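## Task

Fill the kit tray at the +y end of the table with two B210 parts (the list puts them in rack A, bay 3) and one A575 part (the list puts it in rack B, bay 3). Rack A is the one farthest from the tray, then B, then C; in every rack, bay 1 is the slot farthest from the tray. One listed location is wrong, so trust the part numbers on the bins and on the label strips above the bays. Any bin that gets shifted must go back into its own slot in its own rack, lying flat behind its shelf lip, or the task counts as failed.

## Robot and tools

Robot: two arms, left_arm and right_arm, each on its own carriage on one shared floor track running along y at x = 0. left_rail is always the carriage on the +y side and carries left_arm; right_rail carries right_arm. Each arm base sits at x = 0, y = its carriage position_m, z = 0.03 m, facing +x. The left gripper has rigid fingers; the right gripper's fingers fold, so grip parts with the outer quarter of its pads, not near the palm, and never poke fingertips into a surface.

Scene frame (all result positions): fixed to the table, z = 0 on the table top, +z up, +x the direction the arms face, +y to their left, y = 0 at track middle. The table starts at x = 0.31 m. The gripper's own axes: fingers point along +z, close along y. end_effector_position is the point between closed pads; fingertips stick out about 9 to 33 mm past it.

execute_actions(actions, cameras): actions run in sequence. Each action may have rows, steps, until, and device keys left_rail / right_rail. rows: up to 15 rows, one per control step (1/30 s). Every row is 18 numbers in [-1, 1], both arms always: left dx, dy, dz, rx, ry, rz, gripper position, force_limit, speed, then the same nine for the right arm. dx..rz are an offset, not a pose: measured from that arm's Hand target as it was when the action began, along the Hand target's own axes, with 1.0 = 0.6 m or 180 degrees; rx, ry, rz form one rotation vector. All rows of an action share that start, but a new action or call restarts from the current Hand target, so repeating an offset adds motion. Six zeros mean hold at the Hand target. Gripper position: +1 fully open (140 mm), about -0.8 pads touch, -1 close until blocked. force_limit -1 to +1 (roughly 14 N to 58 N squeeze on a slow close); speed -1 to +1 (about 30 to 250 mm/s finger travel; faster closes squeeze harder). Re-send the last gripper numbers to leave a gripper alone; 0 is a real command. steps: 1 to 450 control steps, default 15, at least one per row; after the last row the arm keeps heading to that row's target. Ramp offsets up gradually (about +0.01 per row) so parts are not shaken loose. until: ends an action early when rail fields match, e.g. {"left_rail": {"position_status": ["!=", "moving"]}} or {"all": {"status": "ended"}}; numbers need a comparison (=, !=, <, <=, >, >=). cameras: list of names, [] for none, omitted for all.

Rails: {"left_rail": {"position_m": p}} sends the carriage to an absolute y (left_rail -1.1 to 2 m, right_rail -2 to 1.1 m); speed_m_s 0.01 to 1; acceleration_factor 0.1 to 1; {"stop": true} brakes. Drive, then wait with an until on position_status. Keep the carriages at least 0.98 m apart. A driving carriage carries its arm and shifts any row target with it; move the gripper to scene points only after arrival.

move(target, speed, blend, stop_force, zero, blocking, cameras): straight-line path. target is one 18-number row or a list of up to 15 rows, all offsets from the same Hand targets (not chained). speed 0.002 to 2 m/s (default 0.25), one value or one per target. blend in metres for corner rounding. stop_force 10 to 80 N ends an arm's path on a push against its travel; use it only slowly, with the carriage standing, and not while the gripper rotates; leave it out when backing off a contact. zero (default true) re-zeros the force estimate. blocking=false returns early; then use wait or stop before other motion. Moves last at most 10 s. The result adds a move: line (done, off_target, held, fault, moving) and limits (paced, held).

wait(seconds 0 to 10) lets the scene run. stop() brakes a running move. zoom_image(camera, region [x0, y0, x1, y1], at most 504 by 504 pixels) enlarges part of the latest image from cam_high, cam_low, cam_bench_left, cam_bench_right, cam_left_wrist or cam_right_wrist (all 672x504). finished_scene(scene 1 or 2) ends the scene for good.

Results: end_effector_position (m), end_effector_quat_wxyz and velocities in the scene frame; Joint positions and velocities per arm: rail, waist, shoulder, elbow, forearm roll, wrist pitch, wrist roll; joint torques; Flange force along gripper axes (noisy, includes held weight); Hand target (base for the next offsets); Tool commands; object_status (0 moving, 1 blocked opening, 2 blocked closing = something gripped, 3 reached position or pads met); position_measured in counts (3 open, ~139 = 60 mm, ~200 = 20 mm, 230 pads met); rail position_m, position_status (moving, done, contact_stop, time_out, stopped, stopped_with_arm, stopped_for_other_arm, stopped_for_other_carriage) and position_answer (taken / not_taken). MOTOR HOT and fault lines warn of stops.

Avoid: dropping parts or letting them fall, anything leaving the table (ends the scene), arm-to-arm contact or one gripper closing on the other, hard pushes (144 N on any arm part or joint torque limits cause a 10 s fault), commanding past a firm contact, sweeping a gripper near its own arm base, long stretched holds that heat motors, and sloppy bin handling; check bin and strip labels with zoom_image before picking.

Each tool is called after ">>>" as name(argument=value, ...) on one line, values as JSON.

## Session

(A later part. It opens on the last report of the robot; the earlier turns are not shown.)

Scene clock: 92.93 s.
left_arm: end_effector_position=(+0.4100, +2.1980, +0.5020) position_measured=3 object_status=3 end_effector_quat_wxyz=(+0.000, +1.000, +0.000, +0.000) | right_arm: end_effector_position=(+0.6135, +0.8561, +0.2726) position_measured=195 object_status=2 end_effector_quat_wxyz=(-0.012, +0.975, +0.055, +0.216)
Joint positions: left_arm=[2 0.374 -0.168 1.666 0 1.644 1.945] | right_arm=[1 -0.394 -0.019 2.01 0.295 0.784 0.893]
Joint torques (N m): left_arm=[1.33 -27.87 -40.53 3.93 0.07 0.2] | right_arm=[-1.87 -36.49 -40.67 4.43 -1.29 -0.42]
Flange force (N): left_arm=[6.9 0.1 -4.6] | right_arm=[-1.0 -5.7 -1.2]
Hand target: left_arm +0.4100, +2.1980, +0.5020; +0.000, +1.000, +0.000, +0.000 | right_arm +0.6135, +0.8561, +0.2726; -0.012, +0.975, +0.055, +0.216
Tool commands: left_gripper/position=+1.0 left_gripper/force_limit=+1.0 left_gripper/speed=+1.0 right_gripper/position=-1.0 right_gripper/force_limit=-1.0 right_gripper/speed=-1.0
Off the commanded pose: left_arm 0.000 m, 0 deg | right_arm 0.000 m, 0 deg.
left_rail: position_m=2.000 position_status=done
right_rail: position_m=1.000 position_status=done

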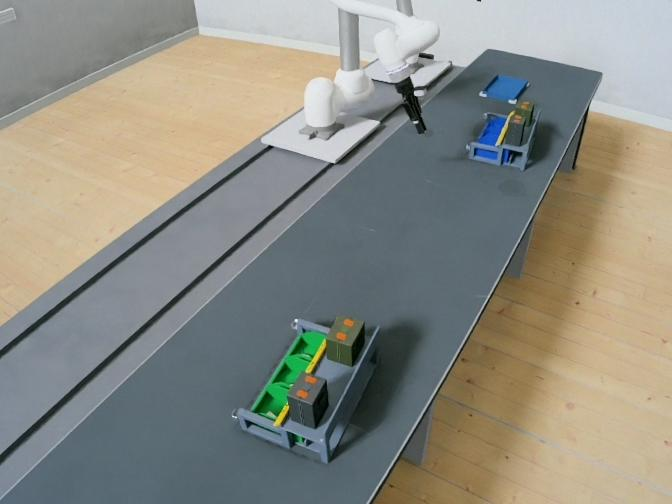

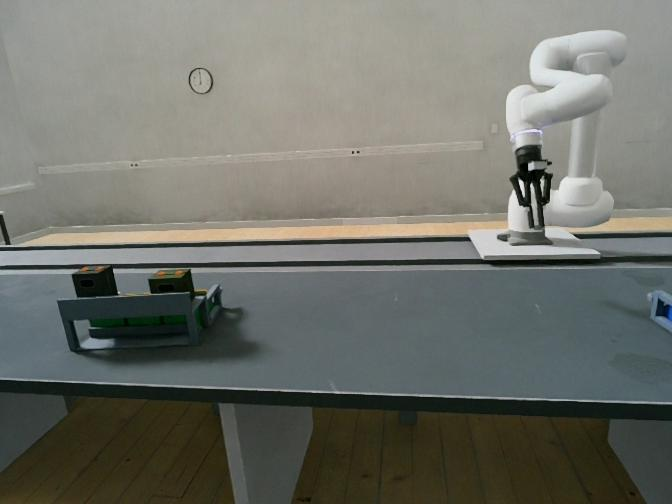

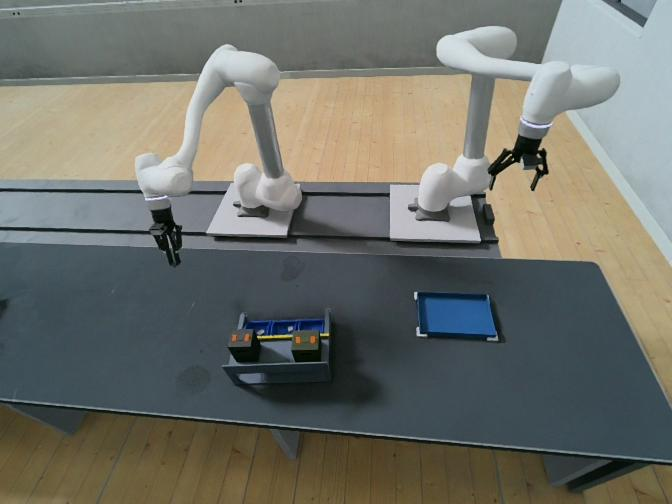

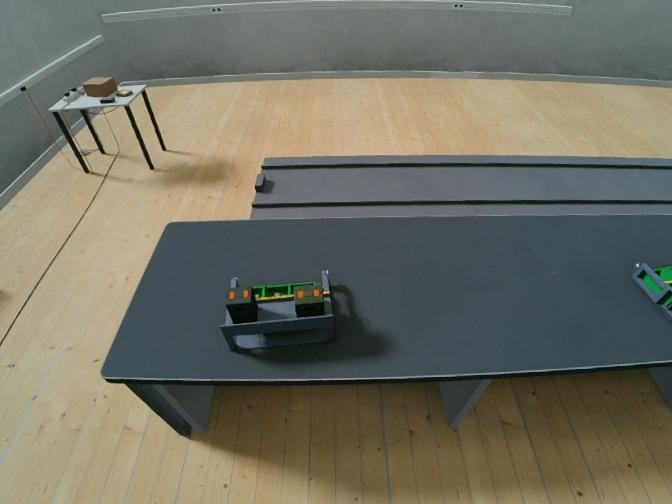

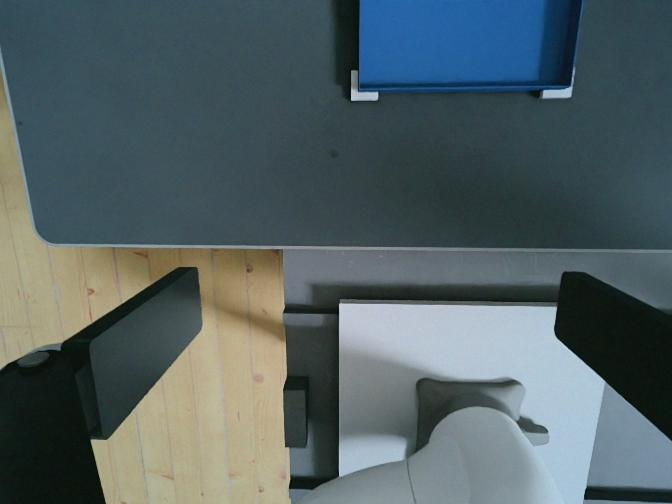

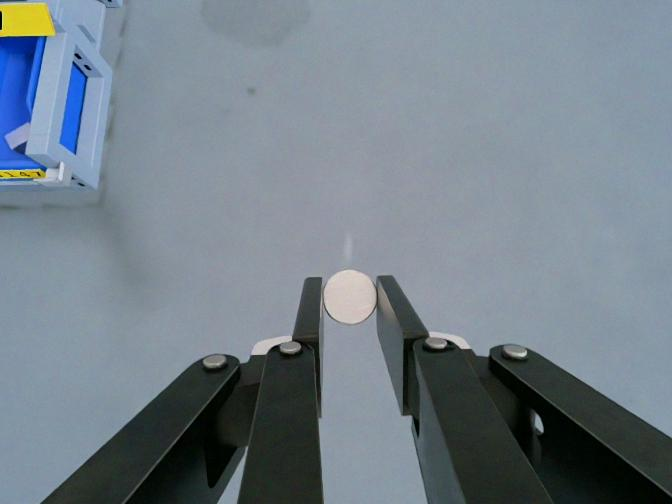

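>>> move(target=[0,0,0,0,0,0,1,1,1,0.1145,-0.892,0.053,0,0,0,-1,-1,-1], cameras=[])

>>> move(target=[0,0,0,0,0,0,1,1,1,0.1145,-0.892,0.053,0,0,0,-1,-1,-1], cameras=["cam_right_wrist","cam_bench_left"])

Scene clock: 95.83 s.
left_arm: end_effector_position=(+0.4100, +2.1980, +0.5020) position_measured=3 object_status=3 end_effector_quat_wxyz=(+0.000, +1.000, +0.000, +0.000) | right_arm: end_effector_position=(+0.6285, +1.3964, +0.2728) position_measured=195 object_status=2 end_effector_quat_wxyz=(-0.012, +0.975, +0.055, +0.216)
Joint positions: left_arm=[2 0.374 -0.168 1.666 0 1.644 1.945] | right_arm=[1 0.606 0.169 1.805 -0.284 0.798 2.225]
Joint torques (N m): left_arm=[1.24 -27.87 -40.39 3.96 0.06 0.2] | right_arm=[-1.69 -54.66 -39.76 3.32 -1.42 -0.37]
Flange force (N): left_arm=[7.5 -0.3 -4.7] | right_arm=[-4.4 -1.3 -2.3]
Hand target: left_arm +0.4100, +2.1980, +0.5020; +0.000, +1.000, +0.000, +0.000 | right_arm +0.6285, +1.3965, +0.2727; -0.012, +0.975, +0.055, +0.216
Off the commanded pose: left_arm 0.000 m, 0 deg | right_arm 0.000 m, 0 deg.
left_rail: position_m=2.000 position_status=done
right_rail: position_m=1.000 position_status=done
move: done
No camera images: "cameras" was empty.

Scene clock: 98.47 s.
left_arm: end_effector_position=(+0.4100, +2.1980, +0.5020) position_measured=3 object_status=3 end_effector_quat_wxyz=(+0.000, +1.000, +0.000, +0.000) | right_arm: end_effector_position=(+0.6435, +1.9368, +0.2729) position_measured=195 object_status=2 end_effector_quat_wxyz=(-0.012, +0.975, +0.055, +0.216)
Joint positions: left_arm=[2 0.374 -0.168 1.666 0 1.644 1.945] | right_arm=[1 1.037 0.912 0.637 -0.355 1.334 2.534]
Joint torques (N m): left_arm=[1.33 -28.22 -40.48 3.92 0.09 0.17] | right_arm=[-0.99 -121.31 -43.59 3.13 -1.06 -0.47]
Flange force (N): left_arm=[7.8 -0.7 -4.5] | right_arm=[-8.6 9.1 -1.5]
Hand target: left_arm +0.4100, +2.1980, +0.5020; +0.000, +1.000, +0.000, +0.000 | right_arm +0.6435, +1.9368, +0.2729; -0.012, +0.975, +0.055, +0.216
Off the commanded pose: left_arm 0.000 m, 0 deg | right_arm 0.000 m, 0 deg.
left_rail: position_m=2.000 position_status=done
right_rail: position_m=1.000 position_status=done
move: done
Images, in order (width x height): cam_bench_left 672x504, cam_right_wrist 672x504.

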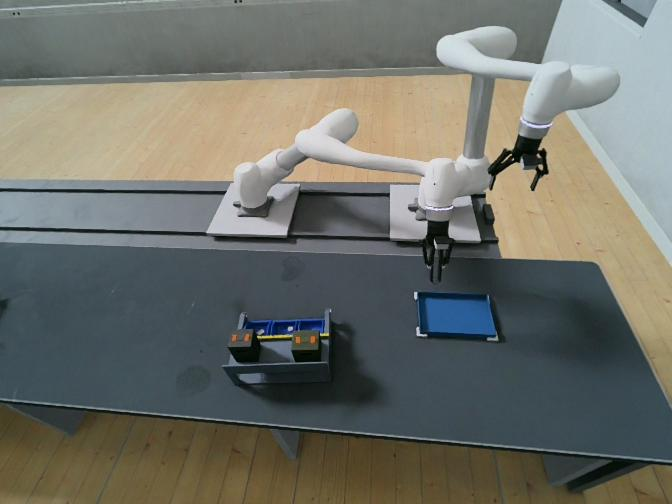

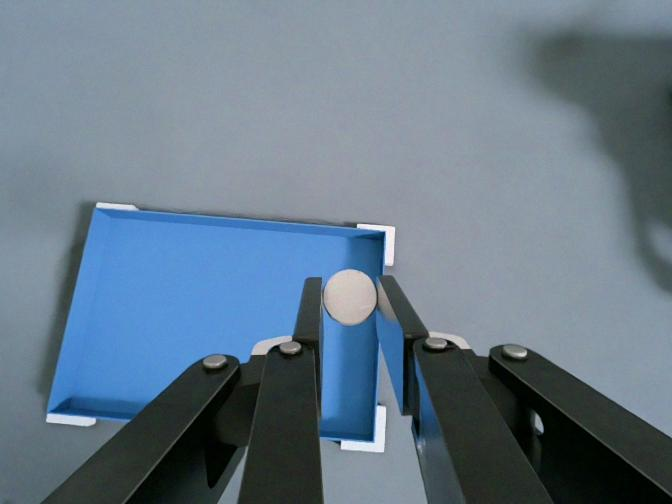

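>>> move(target=[0,0,0,0,0,0,1,1,1,-0.142,-0.033,0.321,0,0,0,-1,-1,-1], speed=0.2, cameras=["cam_right_wrist"])

>>> move(target=[0,0,0,0,0,0,1,1,1,-0.0205,0,0.045,0,0,0,-1,-1,-1], speed=0.02, stop_force=10, cameras=["cam_right_wrist"])

Scene clock: 100.10 s.
left_arm: end_effector_position=(+0.4100, +2.1980, +0.5020) position_measured=3 object_status=3 end_effector_quat_wxyz=(+0.000, +1.000, +0.000, +0.000) | right_arm: end_effector_position=(+0.6455, +1.9569, +0.0623) position_measured=195 object_status=2 end_effector_quat_wxyz=(-0.012, +0.975, +0.055, +0.216)
Joint positions: left_arm=[2 0.374 -0.168 1.666 0 1.644 1.945] | right_arm=[1 1.045 1.018 0.813 -0.397 1.074 2.653]
Joint torques (N m): left_arm=[1.19 -28.15 -40.44 3.96 0.09 0.2] | right_arm=[-1.45 -126.19 -40.77 2.98 -0.96 -0.45]
Flange force (N): left_arm=[7.2 -0.6 -4.7] | right_arm=[-3.9 2.9 -2.4]
Hand target: left_arm +0.4100, +2.1980, +0.5020; +0.000, +1.000, +0.000, +0.000 | right_arm +0.6455, +1.9569, +0.0623; -0.012, +0.975, +0.055, +0.216
Off the commanded pose: left_arm 0.000 m, 0 deg | right_arm 0.000 m, 0 deg.
left_rail: position_m=2.000 position_status=done
right_rail: position_m=1.000 position_status=done
move: done
Images, in order (width x height): cam_right_wrist 672x504.

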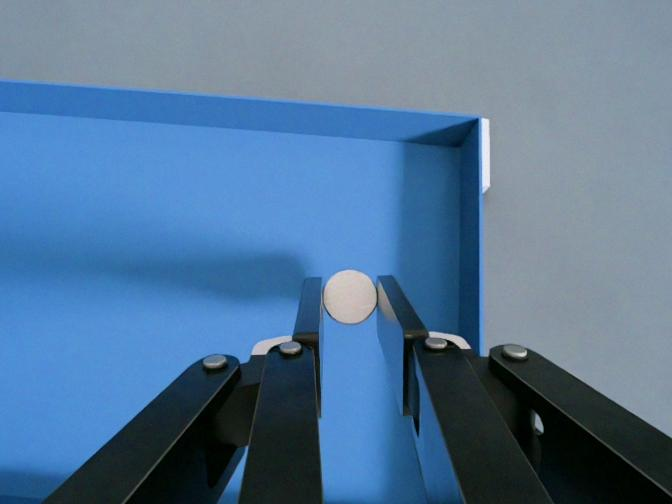

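Scene clock: 101.93 s.
left_arm: end_effector_position=(+0.4100, +2.1980, +0.5020) position_measured=3 object_status=3 end_effector_quat_wxyz=(+0.000, +1.000, +0.000, +0.000) | right_arm: end_effector_position=(+0.6458, +1.9570, +0.0375) position_measured=195 object_status=2 end_effector_quat_wxyz=(-0.012, +0.975, +0.055, +0.216)
Joint positions: left_arm=[2 0.374 -0.168 1.666 0 1.644 1.945] | right_arm=[1 1.045 1.034 0.829 -0.404 1.044 2.667]
Joint torques (N m): left_arm=[1.34 -28.09 -40.48 3.94 0.05 0.2] | right_arm=[-7.23 -103.34 -33.08 3.28 -2.71 -0.38]
Flange force (N): left_arm=[7.8 -0.1 -4.6] | right_arm=[-7.1 11.4 -27.4]
Hand target: left_arm +0.4100, +2.1980, +0.5020; +0.000, +1.000, +0.000, +0.000 | right_arm +0.6458, +1.9570, +0.0375; -0.012, +0.975, +0.055, +0.216 (not the last commanded pose)
Off the commanded pose: left_arm 0.000 m, 0 deg | right_arm 0.005 m, 0 deg.
left_rail: position_m=2.000 position_status=done
right_rail: position_m=1.000 position_status=done
move: contact (right_arm)
Images, in order (width x height): cam_right_wrist 672x504.

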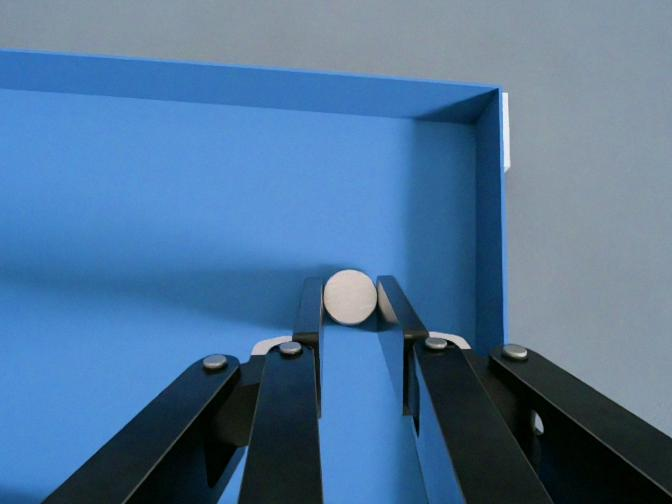

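>>> move(target=[[0,0,0,0,0,0,1,1,1,0.001,0,-0.0025,0,0,0,-1,-1,-1],[0,0,0,0,0,0,1,1,1,0.001,0,-0.0025,0,0,0,-0.46,-1,-1],[0,0,0,0,0,0,1,1,1,0.16,0.033,-0.352,0,0,0,-0.46,-1,-1]], cameras=["cam_right_wrist"])

>>> move(target=[0,0,0,0,0,0,1,1,1,-0.1145,0.892,-0.053,0,0,0,-0.46,-1,-1], speed=0.4, cameras=[])

>>> move(target=[0,0,0,0,0,0,1,1,1,-0.1145,0.892,-0.053,0,0,0,-0.46,-1,-1], speed=0.4, cameras=[])

>>> execute_actions(actions=[{"right_rail":{"position_m":-1.9},"steps":300,"until":{"all":{"status":"ended"}}}], cameras=["cam_right_wrist"])

>>> zoom_image(camera="cam_right_wrist", region=[200, 20, 660, 260])

Scene clock: 104.67 s.
left_arm: end_effector_position=(+0.4100, +2.1980, +0.5020) position_measured=3 object_status=3 end_effector_quat_wxyz=(+0.000, +1.000, +0.000, +0.000) | right_arm: end_effector_position=(+0.6457, +1.9370, +0.2694) position_measured=187 object_status=3 end_effector_quat_wxyz=(-0.012, +0.975, +0.055, +0.216)
Joint positions: left_arm=[2 0.374 -0.168 1.666 0 1.644 1.945] | right_arm=[1 1.036 0.915 0.637 -0.355 1.33 2.534]
Joint torques (N m): left_arm=[1.36 -28.14 -40.45 3.95 0.09 0.2] | right_arm=[-1.82 -121.71 -42.81 3.12 -0.95 -0.4]
Flange force (N): left_arm=[8.1 0.1 -4.7] | right_arm=[-7.0 6.2 -2.7]
Hand target: left_arm +0.4100, +2.1980, +0.5020; +0.000, +1.000, +0.000, +0.000 | right_arm +0.6457, +1.9371, +0.2695; -0.012, +0.975, +0.055, +0.216
Off the commanded pose: left_arm 0.000 m, 0 deg | right_arm 0.000 m, 0 deg.
left_rail: position_m=2.000 position_status=done
right_rail: position_m=1.000 position_status=done
move: done
Images, in order (width x height): cam_right_wrist 672x504.

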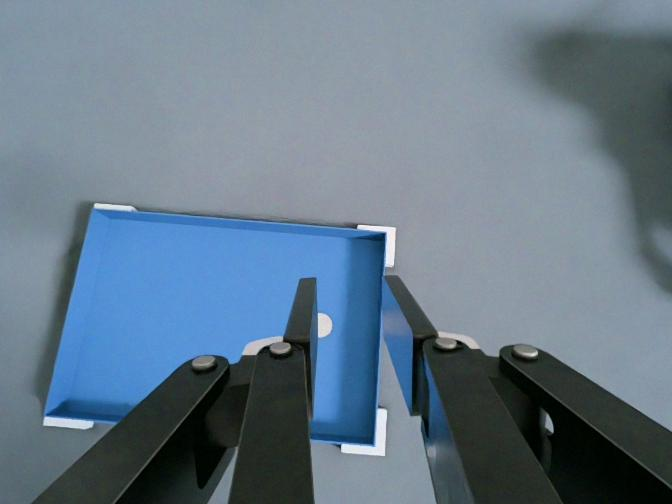

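Scene clock: 106.50 s.
left_arm: end_effector_position=(+0.4100, +2.1980, +0.5020) position_measured=3 object_status=3 end_effector_quat_wxyz=(+0.000, +1.000, +0.000, +0.000) | right_arm: end_effector_position=(+0.6306, +1.3967, +0.2692) position_measured=187 object_status=3 end_effector_quat_wxyz=(-0.012, +0.975, +0.055, +0.216)
Joint positions: left_arm=[2 0.374 -0.168 1.666 0 1.644 1.945] | right_arm=[1 0.605 0.174 1.806 -0.285 0.791 2.226]
Joint torques (N m): left_arm=[1.2 -28.4 -40.42 3.93 0.08 0.2] | right_arm=[-2.34 -54.26 -39.58 3.29 -1.3 -0.35]
Flange force (N): left_arm=[8.0 -0.5 -4.8] | right_arm=[-5.9 -1.5 -3.6]
Hand target: left_arm +0.4100, +2.1980, +0.5020; +0.000, +1.000, +0.000, +0.000 | right_arm +0.6306, +1.3966, +0.2692; -0.012, +0.975, +0.055, +0.216
Off the commanded pose: left_arm 0.000 m, 0 deg | right_arm 0.000 m, 0 deg.
left_rail: position_m=2.000 position_status=done
right_rail: position_m=1.000 position_status=done
move: done
No camera images: "cameras" was empty.

Scene clock: 108.37 s.
left_arm: end_effector_position=(+0.4100, +2.1980, +0.5020) position_measured=3 object_status=3 end_effector_quat_wxyz=(+0.000, +1.000, +0.000, +0.000) | right_arm: end_effector_position=(+0.6156, +0.8565, +0.2690) position_measured=187 object_status=3 end_effector_quat_wxyz=(-0.012, +0.975, +0.055, +0.216)
Joint positions: left_arm=[2 0.374 -0.168 1.666 0 1.644 1.945] | right_arm=[1 -0.392 -0.013 2.012 0.296 0.777 0.892]
Joint torques (N m): left_arm=[1.39 -28.04 -40.48 3.93 0.06 0.2] | right_arm=[-3.37 -35.91 -40.53 4.36 -1.29 -0.39]
Flange force (N): left_arm=[7.6 0.0 -4.6] | right_arm=[-0.6 -8.6 -1.1]
Hand target: left_arm +0.4100, +2.1980, +0.5020; +0.000, +1.000, +0.000, +0.000 | right_arm +0.6156, +0.8564, +0.2690; -0.012, +0.975, +0.055, +0.216
Off the commanded pose: left_arm 0.000 m, 0 deg | right_arm 0.000 m, 0 deg.
left_rail: position_m=2.000 position_status=done
right_rail: position_m=1.000 position_status=done
move: done
No camera images: "cameras" was empty.

Scene clock: 114.20 s.
left_arm: end_effector_position=(+0.4100, +2.1980, +0.5020) position_measured=3 object_status=3 end_effector_quat_wxyz=(+0.000, +1.000, +0.000, +0.000) | right_arm: end_effector_position=(+0.6156, -2.0436, +0.2690) position_measured=187 object_status=3 end_effector_quat_wxyz=(-0.012, +0.975, +0.055, +0.216)
Joint positions: left_arm=[2 0.374 -0.168 1.666 0 1.644 1.945] | right_arm=[-1.9 -0.392 -0.013 2.012 0.296 0.777 0.892]
Joint torques (N m): left_arm=[1.33 -27.98 -40.48 3.92 0.07 0.18] | right_arm=[-1.87 -36.63 -40.65 4.37 -1.34 -0.39]
Flange force (N): left_arm=[8.1 -0.4 -4.4] | right_arm=[-1.1 -5.6 -1.5]
Hand target: left_arm +0.4100, +2.1980, +0.5020; +0.000, +1.000, +0.000, +0.000 | right_arm +0.6156, -2.0436, +0.2690; -0.012, +0.975, +0.055, +0.216
Tool commands: left_gripper/position=+1.0 left_gripper/force_limit=+1.0 left_gripper/speed=+1.0 right_gripper/position=-0.46 right_gripper/force_limit=-1.0 right_gripper/speed=-1.0
Off the commanded pose: left_arm 0.000 m, 0 deg | right_arm 0.000 m, 0 deg.
left_rail: position_m=2.000 position_status=done
right_rail: position_m=-1.900 position_status=done
Images, in order (width x height): cam_right_wrist 672x504.

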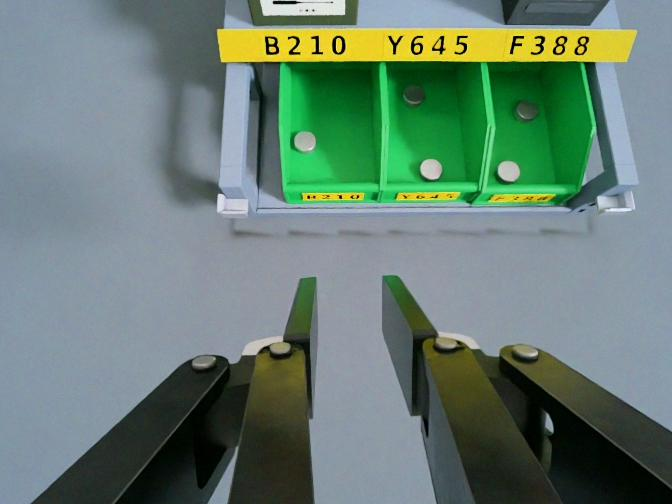

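Scaled by 1.096.

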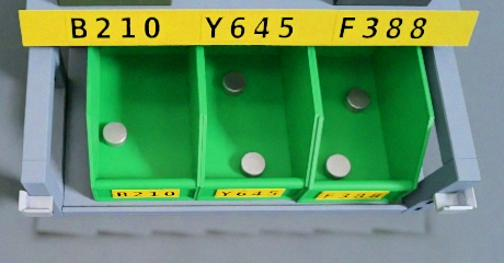

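>>> move(target=[0,0,0,0,0,0,1,1,1,0.188,-0.052,0.411,0.0556,0,0,-1,-1,-1], speed=0.2, cameras=["cam_right_wrist"])

>>> move(target=[0,0,0,0,0,0,1,1,1,0,0,0.09,0,0,0,-1,-1,-1], speed=0.03, stop_force=10, cameras=["cam_right_wrist"])

Scene clock: 116.27 s.
left_arm: end_effector_position=(+0.4100, +2.1980, +0.5020) position_measured=3 object_status=3 end_effector_quat_wxyz=(+0.000, +1.000, +0.000, +0.000) | right_arm: end_effector_position=(+0.8174, -1.9894, +0.0933) position_measured=230 object_status=3 end_effector_quat_wxyz=(-0.097, +0.970, +0.074, +0.211)
Joint positions: left_arm=[2 0.374 -0.168 1.666 0 1.644 1.945] | right_arm=[-1.9 -0.281 0.449 1.801 0.575 0.63 0.713]
Joint torques (N m): left_arm=[1.13 -28.07 -40.44 3.94 0.06 0.19] | right_arm=[-2.24 -77.25 -35.7 3.64 -0.77 -0.42]
Flange force (N): left_arm=[7.5 -0.7 -4.6] | right_arm=[-0.9 -5.2 -3.5]
Hand target: left_arm +0.4100, +2.1980, +0.5020; +0.000, +1.000, +0.000, +0.000 | right_arm +0.8173, -1.9894, +0.0933; -0.097, +0.970, +0.074, +0.211
Off the commanded pose: left_arm 0.000 m, 0 deg | right_arm 0.000 m, 0 deg.
left_rail: position_m=2.000 position_status=done
right_rail: position_m=-1.900 position_status=done
move: done
Images, in order (width x height): cam_right_wrist 672x504.

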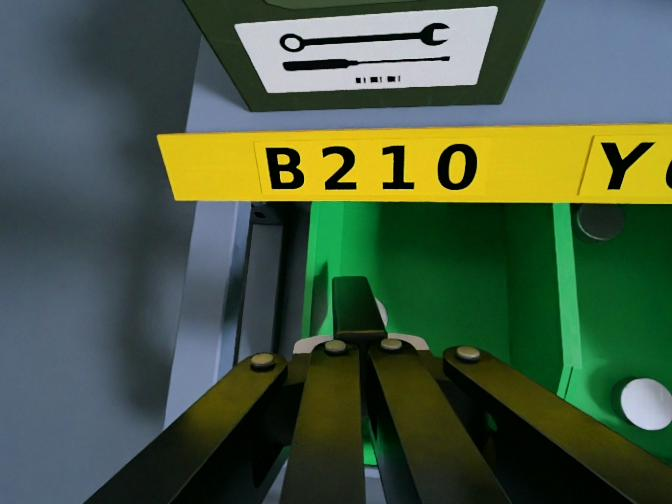

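Scene clock: 119.07 s.
left_arm: end_effector_position=(+0.4100, +2.1980, +0.5020) position_measured=3 object_status=3 end_effector_quat_wxyz=(+0.000, +1.000, +0.000, +0.000) | right_arm: end_effector_position=(+0.8348, -1.9798, +0.0543) position_measured=230 object_status=3 end_effector_quat_wxyz=(-0.097, +0.970, +0.074, +0.211)
Joint positions: left_arm=[2 0.374 -0.168 1.666 0 1.644 1.945] | right_arm=[-1.9 -0.262 0.51 1.791 0.611 0.579 0.684]
Joint torques (N m): left_arm=[1.24 -28.18 -40.51 3.95 0.06 0.16] | right_arm=[-1.71 -65.27 -24.92 1.83 -0.06 -0.48]
Flange force (N): left_arm=[6.9 -0.1 -4.7] | right_arm=[5.9 -8.3 -22.0]
Hand target: left_arm +0.4100, +2.1980, +0.5020; +0.000, +1.000, +0.000, +0.000 | right_arm +0.8348, -1.9798, +0.0543; -0.097, +0.970, +0.074, +0.211 (not the last commanded pose)
Off the commanded pose: left_arm 0.000 m, 0 deg | right_arm 0.010 m, 0 deg.
left_rail: position_m=2.000 position_status=done
right_rail: position_m=-1.900 position_status=done
move: contact (right_arm)
Images, in order (width x height): cam_right_wrist 672x504.

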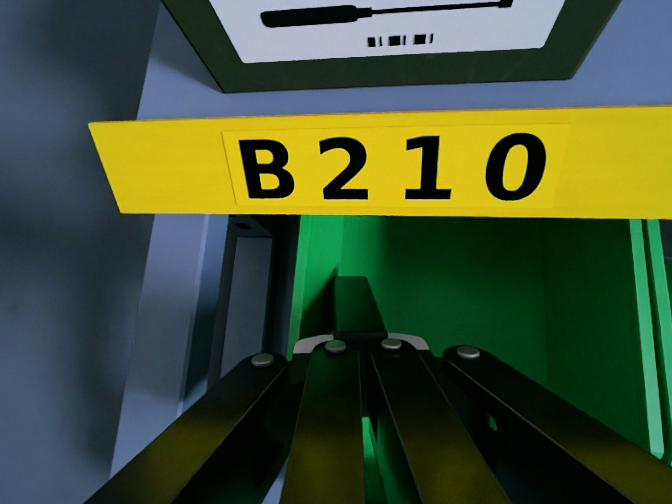

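>>> move(target=[0,0,0,0,0,0,1,1,1,0.0013,0.0093,-0.0047,0,0,0,-1,-1,-1], speed=0.05, cameras=[])

>>> move(target=[0,0,0,0,0,0,1,1,1,-0.0095,0.0037,0.0208,0,0,0,-1,-1,-1], speed=0.015, stop_force=10, cameras=["cam_right_wrist"])

Scene clock: 119.97 s.
left_arm: end_effector_position=(+0.4100, +2.1980, +0.5020) position_measured=3 object_status=3 end_effector_quat_wxyz=(+0.000, +1.000, +0.000, +0.000) | right_arm: end_effector_position=(+0.8354, -1.9857, +0.0562) position_measured=230 object_status=3 end_effector_quat_wxyz=(-0.097, +0.970, +0.074, +0.211)
Joint positions: left_arm=[2 0.374 -0.168 1.666 0 1.644 1.945] | right_arm=[-1.9 -0.269 0.51 1.786 0.609 0.587 0.681]
Joint torques (N m): left_arm=[1.25 -28.17 -40.47 3.91 0.06 0.18] | right_arm=[-2.19 -81.74 -34.57 3.36 -0.83 -0.43]
Flange force (N): left_arm=[8.3 -0.6 -4.5] | right_arm=[-0.8 -4.8 -3.0]
Hand target: left_arm +0.4100, +2.1980, +0.5020; +0.000, +1.000, +0.000, +0.000 | right_arm +0.8354, -1.9857, +0.0563; -0.097, +0.970, +0.074, +0.211
Off the commanded pose: left_arm 0.000 m, 0 deg | right_arm 0.000 m, 0 deg.
left_rail: position_m=2.000 position_status=done
right_rail: position_m=-1.900 position_status=done
move: done
No camera images: "cameras" was empty.

Scene clock: 120.67 s.
left_arm: end_effector_position=(+0.4100, +2.1980, +0.5020) position_measured=3 object_status=3 end_effector_quat_wxyz=(+0.000, +1.000, +0.000, +0.000) | right_arm: end_effector_position=(+0.8357, -1.9858, +0.0543) position_measured=230 object_status=3 end_effector_quat_wxyz=(-0.097, +0.970, +0.074, +0.211)
Joint positions: left_arm=[2 0.374 -0.168 1.666 0 1.644 1.945] | right_arm=[-1.9 -0.269 0.512 1.787 0.612 0.584 0.677]
Joint torques (N m): left_arm=[1.44 -28.07 -40.5 3.96 0.05 0.17] | right_arm=[-2.89 -64.39 -24.5 1.52 -0.39 -0.46]
Flange force (N): left_arm=[7.9 -0.1 -4.5] | right_arm=[6.6 -9.5 -22.6]
Hand target: left_arm +0.4100, +2.1980, +0.5020; +0.000, +1.000, +0.000, +0.000 | right_arm +0.8357, -1.9858, +0.0543; -0.097, +0.970, +0.074, +0.211 (not the last commanded pose)
Off the commanded pose: left_arm 0.000 m, 0 deg | right_arm 0.012 m, 0 deg.
left_rail: position_m=2.000 position_status=done
right_rail: position_m=-1.900 position_status=done
move: contact (right_arm)
Images, in order (width x height): cam_right_wrist 672x504.

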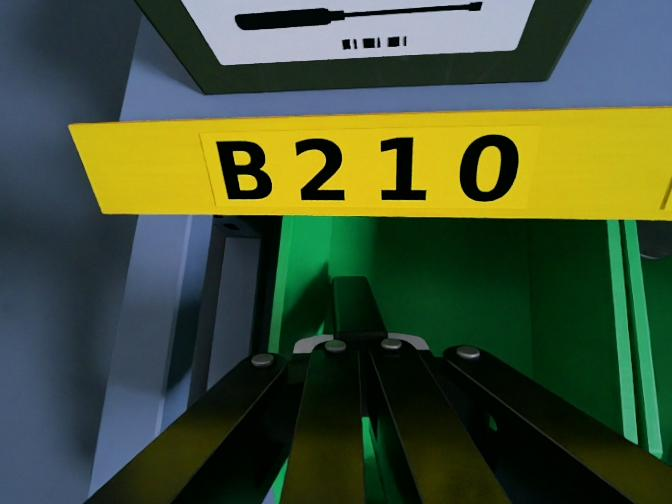

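>>> move(target=[[0,0,0,0,0,0,1,1,1,-0.042,0.035,-0.0265,0,0,0,-1,-1,-1],[0,0,0,0,0,0,1,1,1,-0.08,0.035,-0.19,0,0,0,-1,-1,-1]], speed=0.06, cameras=["cam_right_wrist"])

Scene clock: 123.60 s.
left_arm: end_effector_position=(+0.4100, +2.1980, +0.5020) position_measured=3 object_status=3 end_effector_quat_wxyz=(+0.000, +1.000, +0.000, +0.000) | right_arm: end_effector_position=(+0.7513, -2.0361, +0.1323) position_measured=230 object_status=3 end_effector_quat_wxyz=(-0.097, +0.970, +0.074, +0.211)
Joint positions: left_arm=[2 0.374 -0.168 1.666 0 1.644 1.945] | right_arm=[-1.9 -0.378 0.342 1.878 0.576 0.697 0.635]
Joint torques (N m): left_arm=[1.28 -28.19 -40.44 3.92 0.04 0.21] | right_arm=[-2.33 -67.87 -36.28 3.72 -0.78 -0.43]
Flange force (N): left_arm=[8.5 -0.7 -4.5] | right_arm=[-0.8 -6.0 -2.8]
Hand target: left_arm +0.4100, +2.1980, +0.5020; +0.000, +1.000, +0.000, +0.000 | right_arm +0.7513, -2.0361, +0.1323; -0.097, +0.970, +0.074, +0.211
Off the commanded pose: left_arm 0.000 m, 0 deg | right_arm 0.000 m, 0 deg.
left_rail: position_m=2.000 position_status=done
right_rail: position_m=-1.900 position_status=done
move: done
Images, in order (width x height): cam_right_wrist 672x504.

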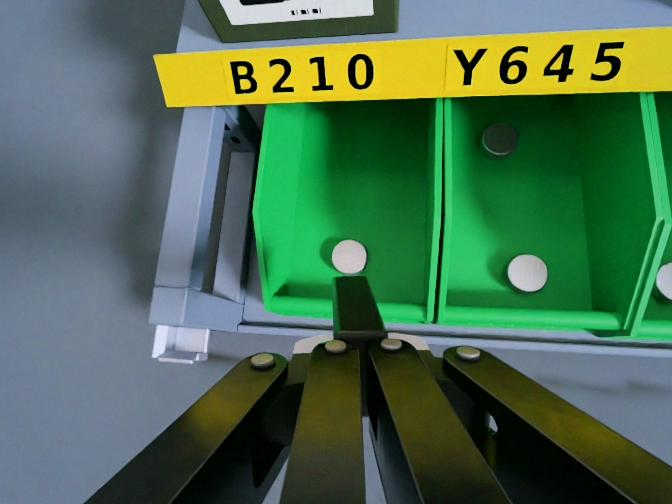

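>>> move(target=[0,0,0,0,0,0,1,1,1,-0.0053,-0.0102,0.1237,-0.0556,0,0,-0.4,-1,-1], speed=0.1, cameras=["cam_right_wrist"])

>>> move(target=[0,0,0,0,0,0,1,1,1,0,0,0.062,0,0,0,-0.4,-1,-1], speed=0.02, stop_force=10, cameras=[])

>>> execute_actions(actions=[{"rows":[[0,0,0,0,0,0,1,1,1,0,0,-0.0015,0,0,0,-1,-1,-1]],"steps":60}], cameras=["cam_right_wrist"])

Scene clock: 125.23 s.
left_arm: end_effector_position=(+0.4100, +2.1980, +0.5020) position_measured=3 object_status=3 end_effector_quat_wxyz=(+0.000, +1.000, +0.000, +0.000) | right_arm: end_effector_position=(+0.7766, -2.0141, +0.0657) position_measured=179 object_status=0 end_effector_quat_wxyz=(-0.012, +0.975, +0.055, +0.217)
Joint positions: left_arm=[2 0.374 -0.168 1.666 0 1.644 1.945] | right_arm=[-1.9 -0.254 0.405 1.927 0.378 0.425 0.889]
Joint torques (N m): left_arm=[1.4 -28.08 -40.37 3.96 0.07 0.21] | right_arm=[-2.26 -70.76 -33.18 3.24 -1.36 -0.43]
Flange force (N): left_arm=[8.6 -0.1 -4.5] | right_arm=[-0.1 -4.8 -3.8]
Hand target: left_arm +0.4100, +2.1980, +0.5020; +0.000, +1.000, +0.000, +0.000 | right_arm +0.7766, -2.0141, +0.0657; -0.012, +0.975, +0.055, +0.217
Off the commanded pose: left_arm 0.000 m, 0 deg | right_arm 0.000 m, 0 deg.
left_rail: position_m=2.000 position_status=done
right_rail: position_m=-1.900 position_status=done
move: done
Images, in order (width x height): cam_right_wrist 672x504.

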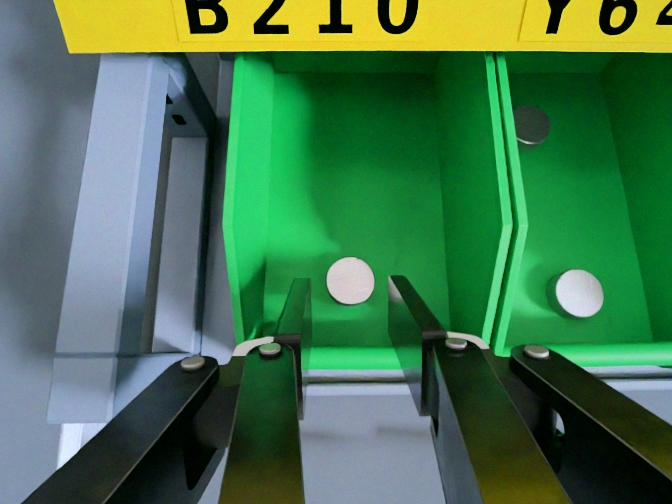

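Scene clock: 127.80 s.
left_arm: end_effector_position=(+0.4100, +2.1980, +0.5020) position_measured=3 object_status=3 end_effector_quat_wxyz=(+0.000, +1.000, +0.000, +0.000) | right_arm: end_effector_position=(+0.7872, -2.0130, +0.0435) position_measured=179 object_status=3 end_effector_quat_wxyz=(-0.012, +0.975, +0.055, +0.217)
Joint positions: left_arm=[2 0.374 -0.168 1.666 0 1.644 1.945] | right_arm=[-1.9 -0.249 0.444 1.919 0.4 0.394 0.869]
Joint torques (N m): left_arm=[1.24 -27.96 -40.46 3.95 0.06 0.19] | right_arm=[-1.74 -62.02 -26.9 2.76 -0.52 -0.49]
Flange force (N): left_arm=[8.5 -0.3 -4.4] | right_arm=[3.0 -5.3 -20.3]
Hand target: left_arm +0.4100, +2.1980, +0.5020; +0.000, +1.000, +0.000, +0.000 | right_arm +0.7871, -2.0130, +0.0435; -0.012, +0.975, +0.055, +0.217 (not the last commanded pose)
Off the commanded pose: left_arm 0.000 m, 0 deg | right_arm 0.013 m, 0 deg.
left_rail: position_m=2.000 position_status=done
right_rail: position_m=-1.900 position_status=done
move: contact (right_arm)
No camera images: "cameras" was empty.

Scene clock: 130.00 s.
left_arm: end_effector_position=(+0.4100, +2.1980, +0.5020) position_measured=3 object_status=3 end_effector_quat_wxyz=(+0.000, +1.000, +0.000, +0.000) | right_arm: end_effector_position=(+0.7868, -2.0131, +0.0443) position_measured=195 object_status=2 end_effector_quat_wxyz=(-0.012, +0.975, +0.055, +0.217)
Joint positions: left_arm=[2 0.374 -0.168 1.666 0 1.644 1.945] | right_arm=[-1.9 -0.249 0.442 1.919 0.399 0.395 0.87]
Joint torques (N m): left_arm=[1.33 -28.05 -40.47 3.91 0.1 0.19] | right_arm=[-2.06 -67.29 -28.45 2.83 -0.55 -0.51]
Flange force (N): left_arm=[7.9 -0.1 -4.3] | right_arm=[3.1 -4.6 -10.9]
Hand target: left_arm +0.4100, +2.1980, +0.5020; +0.000, +1.000, +0.000, +0.000 | right_arm +0.7868, -2.0131, +0.0443; -0.012, +0.975, +0.055, +0.217
Off the commanded pose: left_arm 0.000 m, 0 deg | right_arm 0.000 m, 0 deg.
left_rail: position_m=2.000 position_status=done
right_rail: position_m=-1.900 position_status=done
Images, in order (width x height): cam_right_wrist 672x504.

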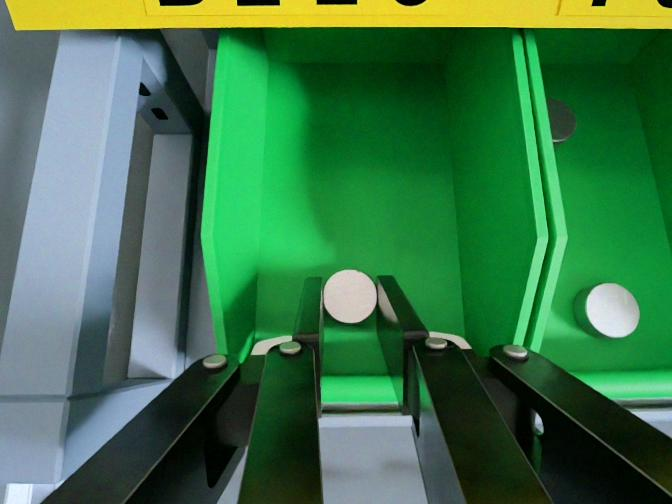

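>>> move(target=[[0,0,0,0,0,0,1,1,1,-0.03,0,-0.15,0,0,0,-1,-1,-1],[0,0,0,0,0,0,1,1,1,-0.111,0.0185,-0.468,0,0,0,-1,-1,-1]], speed=0.12, blend=0.02, cameras=["cam_right_wrist"])

>>> execute_actions(actions=[{"right_rail":{"position_m":1.0,"acceleration_factor":0.5},"steps":300,"until":{"all":{"status":"ended"}}}], cameras=["cam_right_wrist"])

Scene clock: 132.93 s.
left_arm: end_effector_position=(+0.4100, +2.1980, +0.5020) position_measured=3 object_status=3 end_effector_quat_wxyz=(+0.000, +1.000, +0.000, +0.000) | right_arm: end_effector_position=(+0.6098, -2.0442, +0.2704) position_measured=195 object_status=2 end_effector_quat_wxyz=(-0.012, +0.975, +0.055, +0.217)
Joint positions: left_arm=[2 0.374 -0.168 1.666 0 1.644 1.945] | right_arm=[-1.9 -0.398 -0.023 2.019 0.299 0.78 0.886]
Joint torques (N m): left_arm=[1.35 -27.95 -40.51 3.94 0.08 0.23] | right_arm=[-2.7 -35.49 -40.65 4.37 -1.3 -0.45]
Flange force (N): left_arm=[7.2 0.2 -4.6] | right_arm=[-0.7 -7.3 -0.8]
Hand target: left_arm +0.4100, +2.1980, +0.5020; +0.000, +1.000, +0.000, +0.000 | right_arm +0.6098, -2.0442, +0.2704; -0.012, +0.975, +0.055, +0.217
Off the commanded pose: left_arm 0.000 m, 0 deg | right_arm 0.000 m, 0 deg.
left_rail: position_m=2.000 position_status=done
right_rail: position_m=-1.900 position_status=done
move: done
Images, in order (width x height): cam_right_wrist 672x504.

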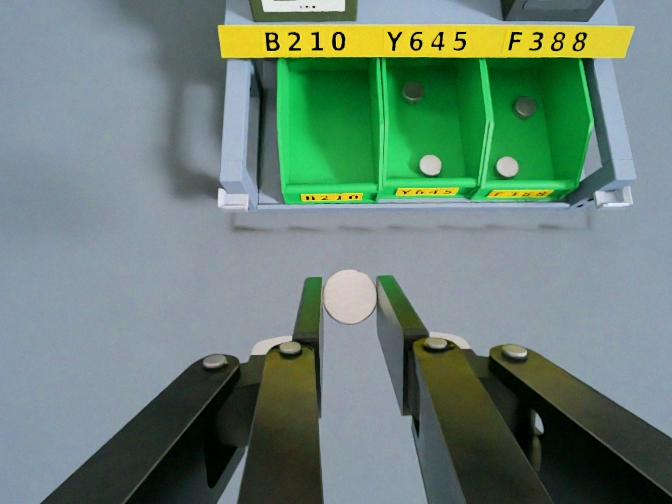

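Scene clock: 138.77 s.
left_arm: end_effector_position=(+0.4100, +2.1980, +0.5020) position_measured=3 object_status=3 end_effector_quat_wxyz=(+0.000, +1.000, +0.000, +0.000) | right_arm: end_effector_position=(+0.6098, +0.8558, +0.2704) position_measured=195 object_status=2 end_effector_quat_wxyz=(-0.012, +0.975, +0.055, +0.217)
Joint positions: left_arm=[2 0.374 -0.168 1.666 0 1.644 1.945] | right_arm=[1 -0.398 -0.023 2.019 0.299 0.78 0.886]
Joint torques (N m): left_arm=[1.28 -28.08 -40.44 3.94 0.06 0.2] | right_arm=[-2.11 -35.18 -40.38 4.35 -1.34 -0.4]
Flange force (N): left_arm=[7.9 -0.6 -4.6] | right_arm=[-1.1 -6.3 -2.1]
Hand target: left_arm +0.4100, +2.1980, +0.5020; +0.000, +1.000, +0.000, +0.000 | right_arm +0.6098, +0.8558, +0.2704; -0.012, +0.975, +0.055, +0.217
Tool commands: left_gripper/position=+1.0 left_gripper/force_limit=+1.0 left_gripper/speed=+1.0 right_gripper/position=-1.0 right_gripper/force_limit=-1.0 right_gripper/speed=-1.0
Off the commanded pose: left_arm 0.000 m, 0 deg | right_arm 0.000 m, 0 deg.
left_rail: position_m=2.000 position_status=done
right_rail: position_m=1.000 position_status=done
Images, in order (width x height): cam_right_wrist 672x504.

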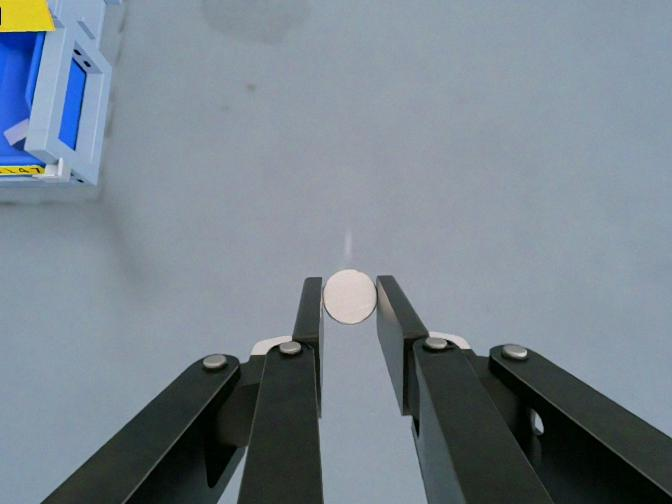

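>>> move(target=[0,0,0,0,0,0,1,1,1,0.1145,-0.892,0.053,0,0,0,-1,-1,-1], speed=0.3, cameras=[])

>>> move(target=[0,0,0,0,0,0,1,1,1,0.1145,-0.892,0.053,0,0,0,-1,-1,-1], speed=0.3, cameras=[])

>>> move(target=[0,0,0,0,0,0,1,1,1,-0.082,-0.033,0.346,0,0,0,-1,-1,-1], speed=0.2, cameras=["cam_right_wrist"])

>>> move(target=[0,0,0,0,0,0,1,1,1,-0.0205,0,0.045,0,0,0,-1,-1,-1], speed=0.02, stop_force=10, cameras=["cam_right_wrist"])

Scene clock: 141.20 s.
left_arm: end_effector_position=(+0.4100, +2.1980, +0.5020) position_measured=3 object_status=3 end_effector_quat_wxyz=(+0.000, +1.000, +0.000, +0.000) | right_arm: end_effector_position=(+0.6248, +1.3962, +0.2706) position_measured=195 object_status=2 end_effector_quat_wxyz=(-0.012, +0.975, +0.055, +0.217)
Joint positions: left_arm=[2 0.374 -0.168 1.666 0 1.644 1.945] | right_arm=[1 0.609 0.166 1.814 -0.288 0.793 2.232]
Joint torques (N m): left_arm=[1.32 -28.01 -40.49 3.93 0.08 0.16] | right_arm=[-1.68 -54.7 -39.55 3.27 -1.31 -0.46]
Flange force (N): left_arm=[6.9 -0.3 -4.6] | right_arm=[-4.5 -1.7 -2.0]
Hand target: left_arm +0.4100, +2.1980, +0.5020; +0.000, +1.000, +0.000, +0.000 | right_arm +0.6248, +1.3962, +0.2705; -0.012, +0.975, +0.055, +0.217
Off the commanded pose: left_arm 0.000 m, 0 deg | right_arm 0.000 m, 0 deg.
left_rail: position_m=2.000 position_status=done
right_rail: position_m=1.000 position_status=done
move: done
No camera images: "cameras" was empty.

Scene clock: 143.50 s.
left_arm: end_effector_position=(+0.4100, +2.1980, +0.5020) position_measured=3 object_status=3 end_effector_quat_wxyz=(+0.000, +1.000, +0.000, +0.000) | right_arm: end_effector_position=(+0.6399, +1.9365, +0.2707) position_measured=195 object_status=2 end_effector_quat_wxyz=(-0.012, +0.975, +0.055, +0.217)
Joint positions: left_arm=[2 0.374 -0.168 1.666 0 1.644 1.945] | right_arm=[1 1.041 0.906 0.652 -0.358 1.326 2.541]
Joint torques (N m): left_arm=[1.52 -28.19 -40.44 3.98 0.04 0.19] | right_arm=[-1.83 -122.95 -43.52 3.01 -1.07 -0.41]
Flange force (N): left_arm=[7.8 0.1 -4.7] | right_arm=[-6.0 3.9 -0.8]
Hand target: left_arm +0.4100, +2.1980, +0.5020; +0.000, +1.000, +0.000, +0.000 | right_arm +0.6399, +1.9365, +0.2707; -0.012, +0.975, +0.055, +0.217
Off the commanded pose: left_arm 0.000 m, 0 deg | right_arm 0.000 m, 0 deg.
left_rail: position_m=2.000 position_status=done
right_rail: position_m=1.000 position_status=done
move: done
No camera images: "cameras" was empty.

Scene clock: 144.90 s.
left_arm: end_effector_position=(+0.4100, +2.1980, +0.5020) position_measured=3 object_status=3 end_effector_quat_wxyz=(+0.000, +1.000, +0.000, +0.000) | right_arm: end_effector_position=(+0.6809, +1.9610, +0.0619) position_measured=195 object_status=2 end_effector_quat_wxyz=(-0.012, +0.975, +0.055, +0.217)
Joint positions: left_arm=[2 0.374 -0.168 1.666 0 1.644 1.945] | right_arm=[1 1.019 1.065 0.722 -0.383 1.105 2.608]
Joint torques (N m): left_arm=[1.29 -28.07 -40.43 3.95 0.09 0.2] | right_arm=[-1.09 -129.29 -42 2.93 -1 -0.37]
Flange force (N): left_arm=[7.3 -0.2 -4.7] | right_arm=[-5.7 6.1 -3.7]
Hand target: left_arm +0.4100, +2.1980, +0.5020; +0.000, +1.000, +0.000, +0.000 | right_arm +0.6809, +1.9609, +0.0618; -0.012, +0.975, +0.055, +0.217
Off the commanded pose: left_arm 0.000 m, 0 deg | right_arm 0.000 m, 0 deg.
left_rail: position_m=2.000 position_status=done
right_rail: position_m=1.000 position_status=done
move: done
Images, in order (width x height): cam_right_wrist 672x504.

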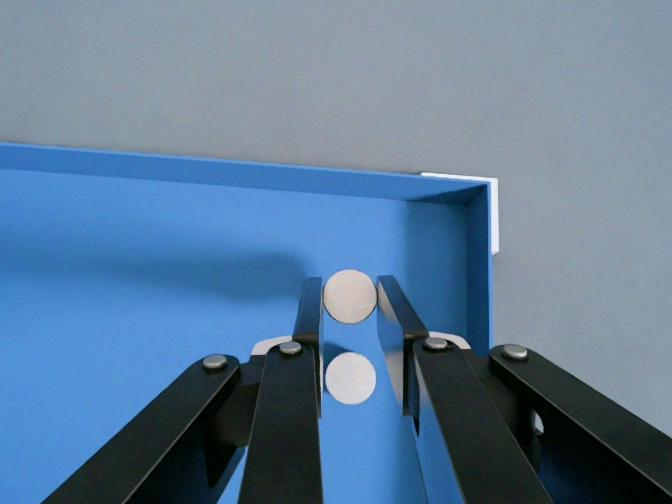

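Scene clock: 146.70 s.
left_arm: end_effector_position=(+0.4100, +2.1980, +0.5020) position_measured=3 object_status=3 end_effector_quat_wxyz=(+0.000, +1.000, +0.000, +0.000) | right_arm: end_effector_position=(+0.6812, +1.9610, +0.0377) position_measured=195 object_status=2 end_effector_quat_wxyz=(-0.012, +0.975, +0.055, +0.217)
Joint positions: left_arm=[2 0.374 -0.168 1.666 0 1.644 1.945] | right_arm=[1 1.019 1.079 0.739 -0.389 1.076 2.621]
Joint torques (N m): left_arm=[1.33 -28.04 -40.38 3.93 0.05 0.19] | right_arm=[-6.19 -111.04 -35.16 3.29 -2.48 -0.29]
Flange force (N): left_arm=[7.4 -0.4 -4.9] | right_arm=[-7.1 10.3 -23.2]
Hand target: left_arm +0.4100, +2.1980, +0.5020; +0.000, +1.000, +0.000, +0.000 | right_arm +0.6811, +1.9610, +0.0377; -0.012, +0.975, +0.055, +0.217 (not the last commanded pose)
Off the commanded pose: left_arm 0.000 m, 0 deg | right_arm 0.006 m, 0 deg.
left_rail: position_m=2.000 position_status=done
right_rail: position_m=1.000 position_status=done
move: contact (right_arm)
Images, in order (width x height): cam_right_wrist 672x504.

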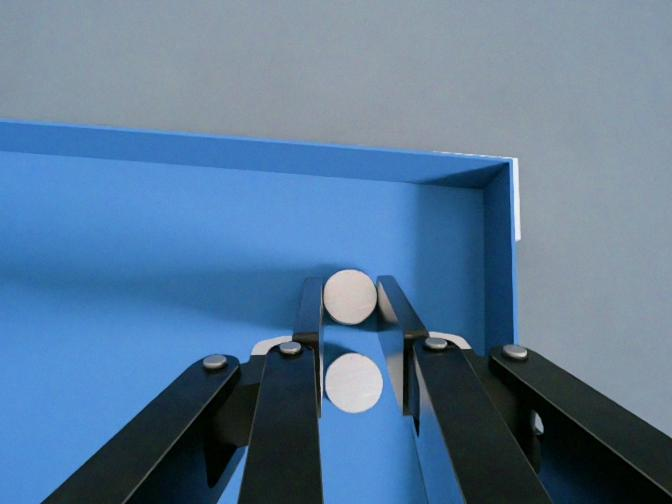

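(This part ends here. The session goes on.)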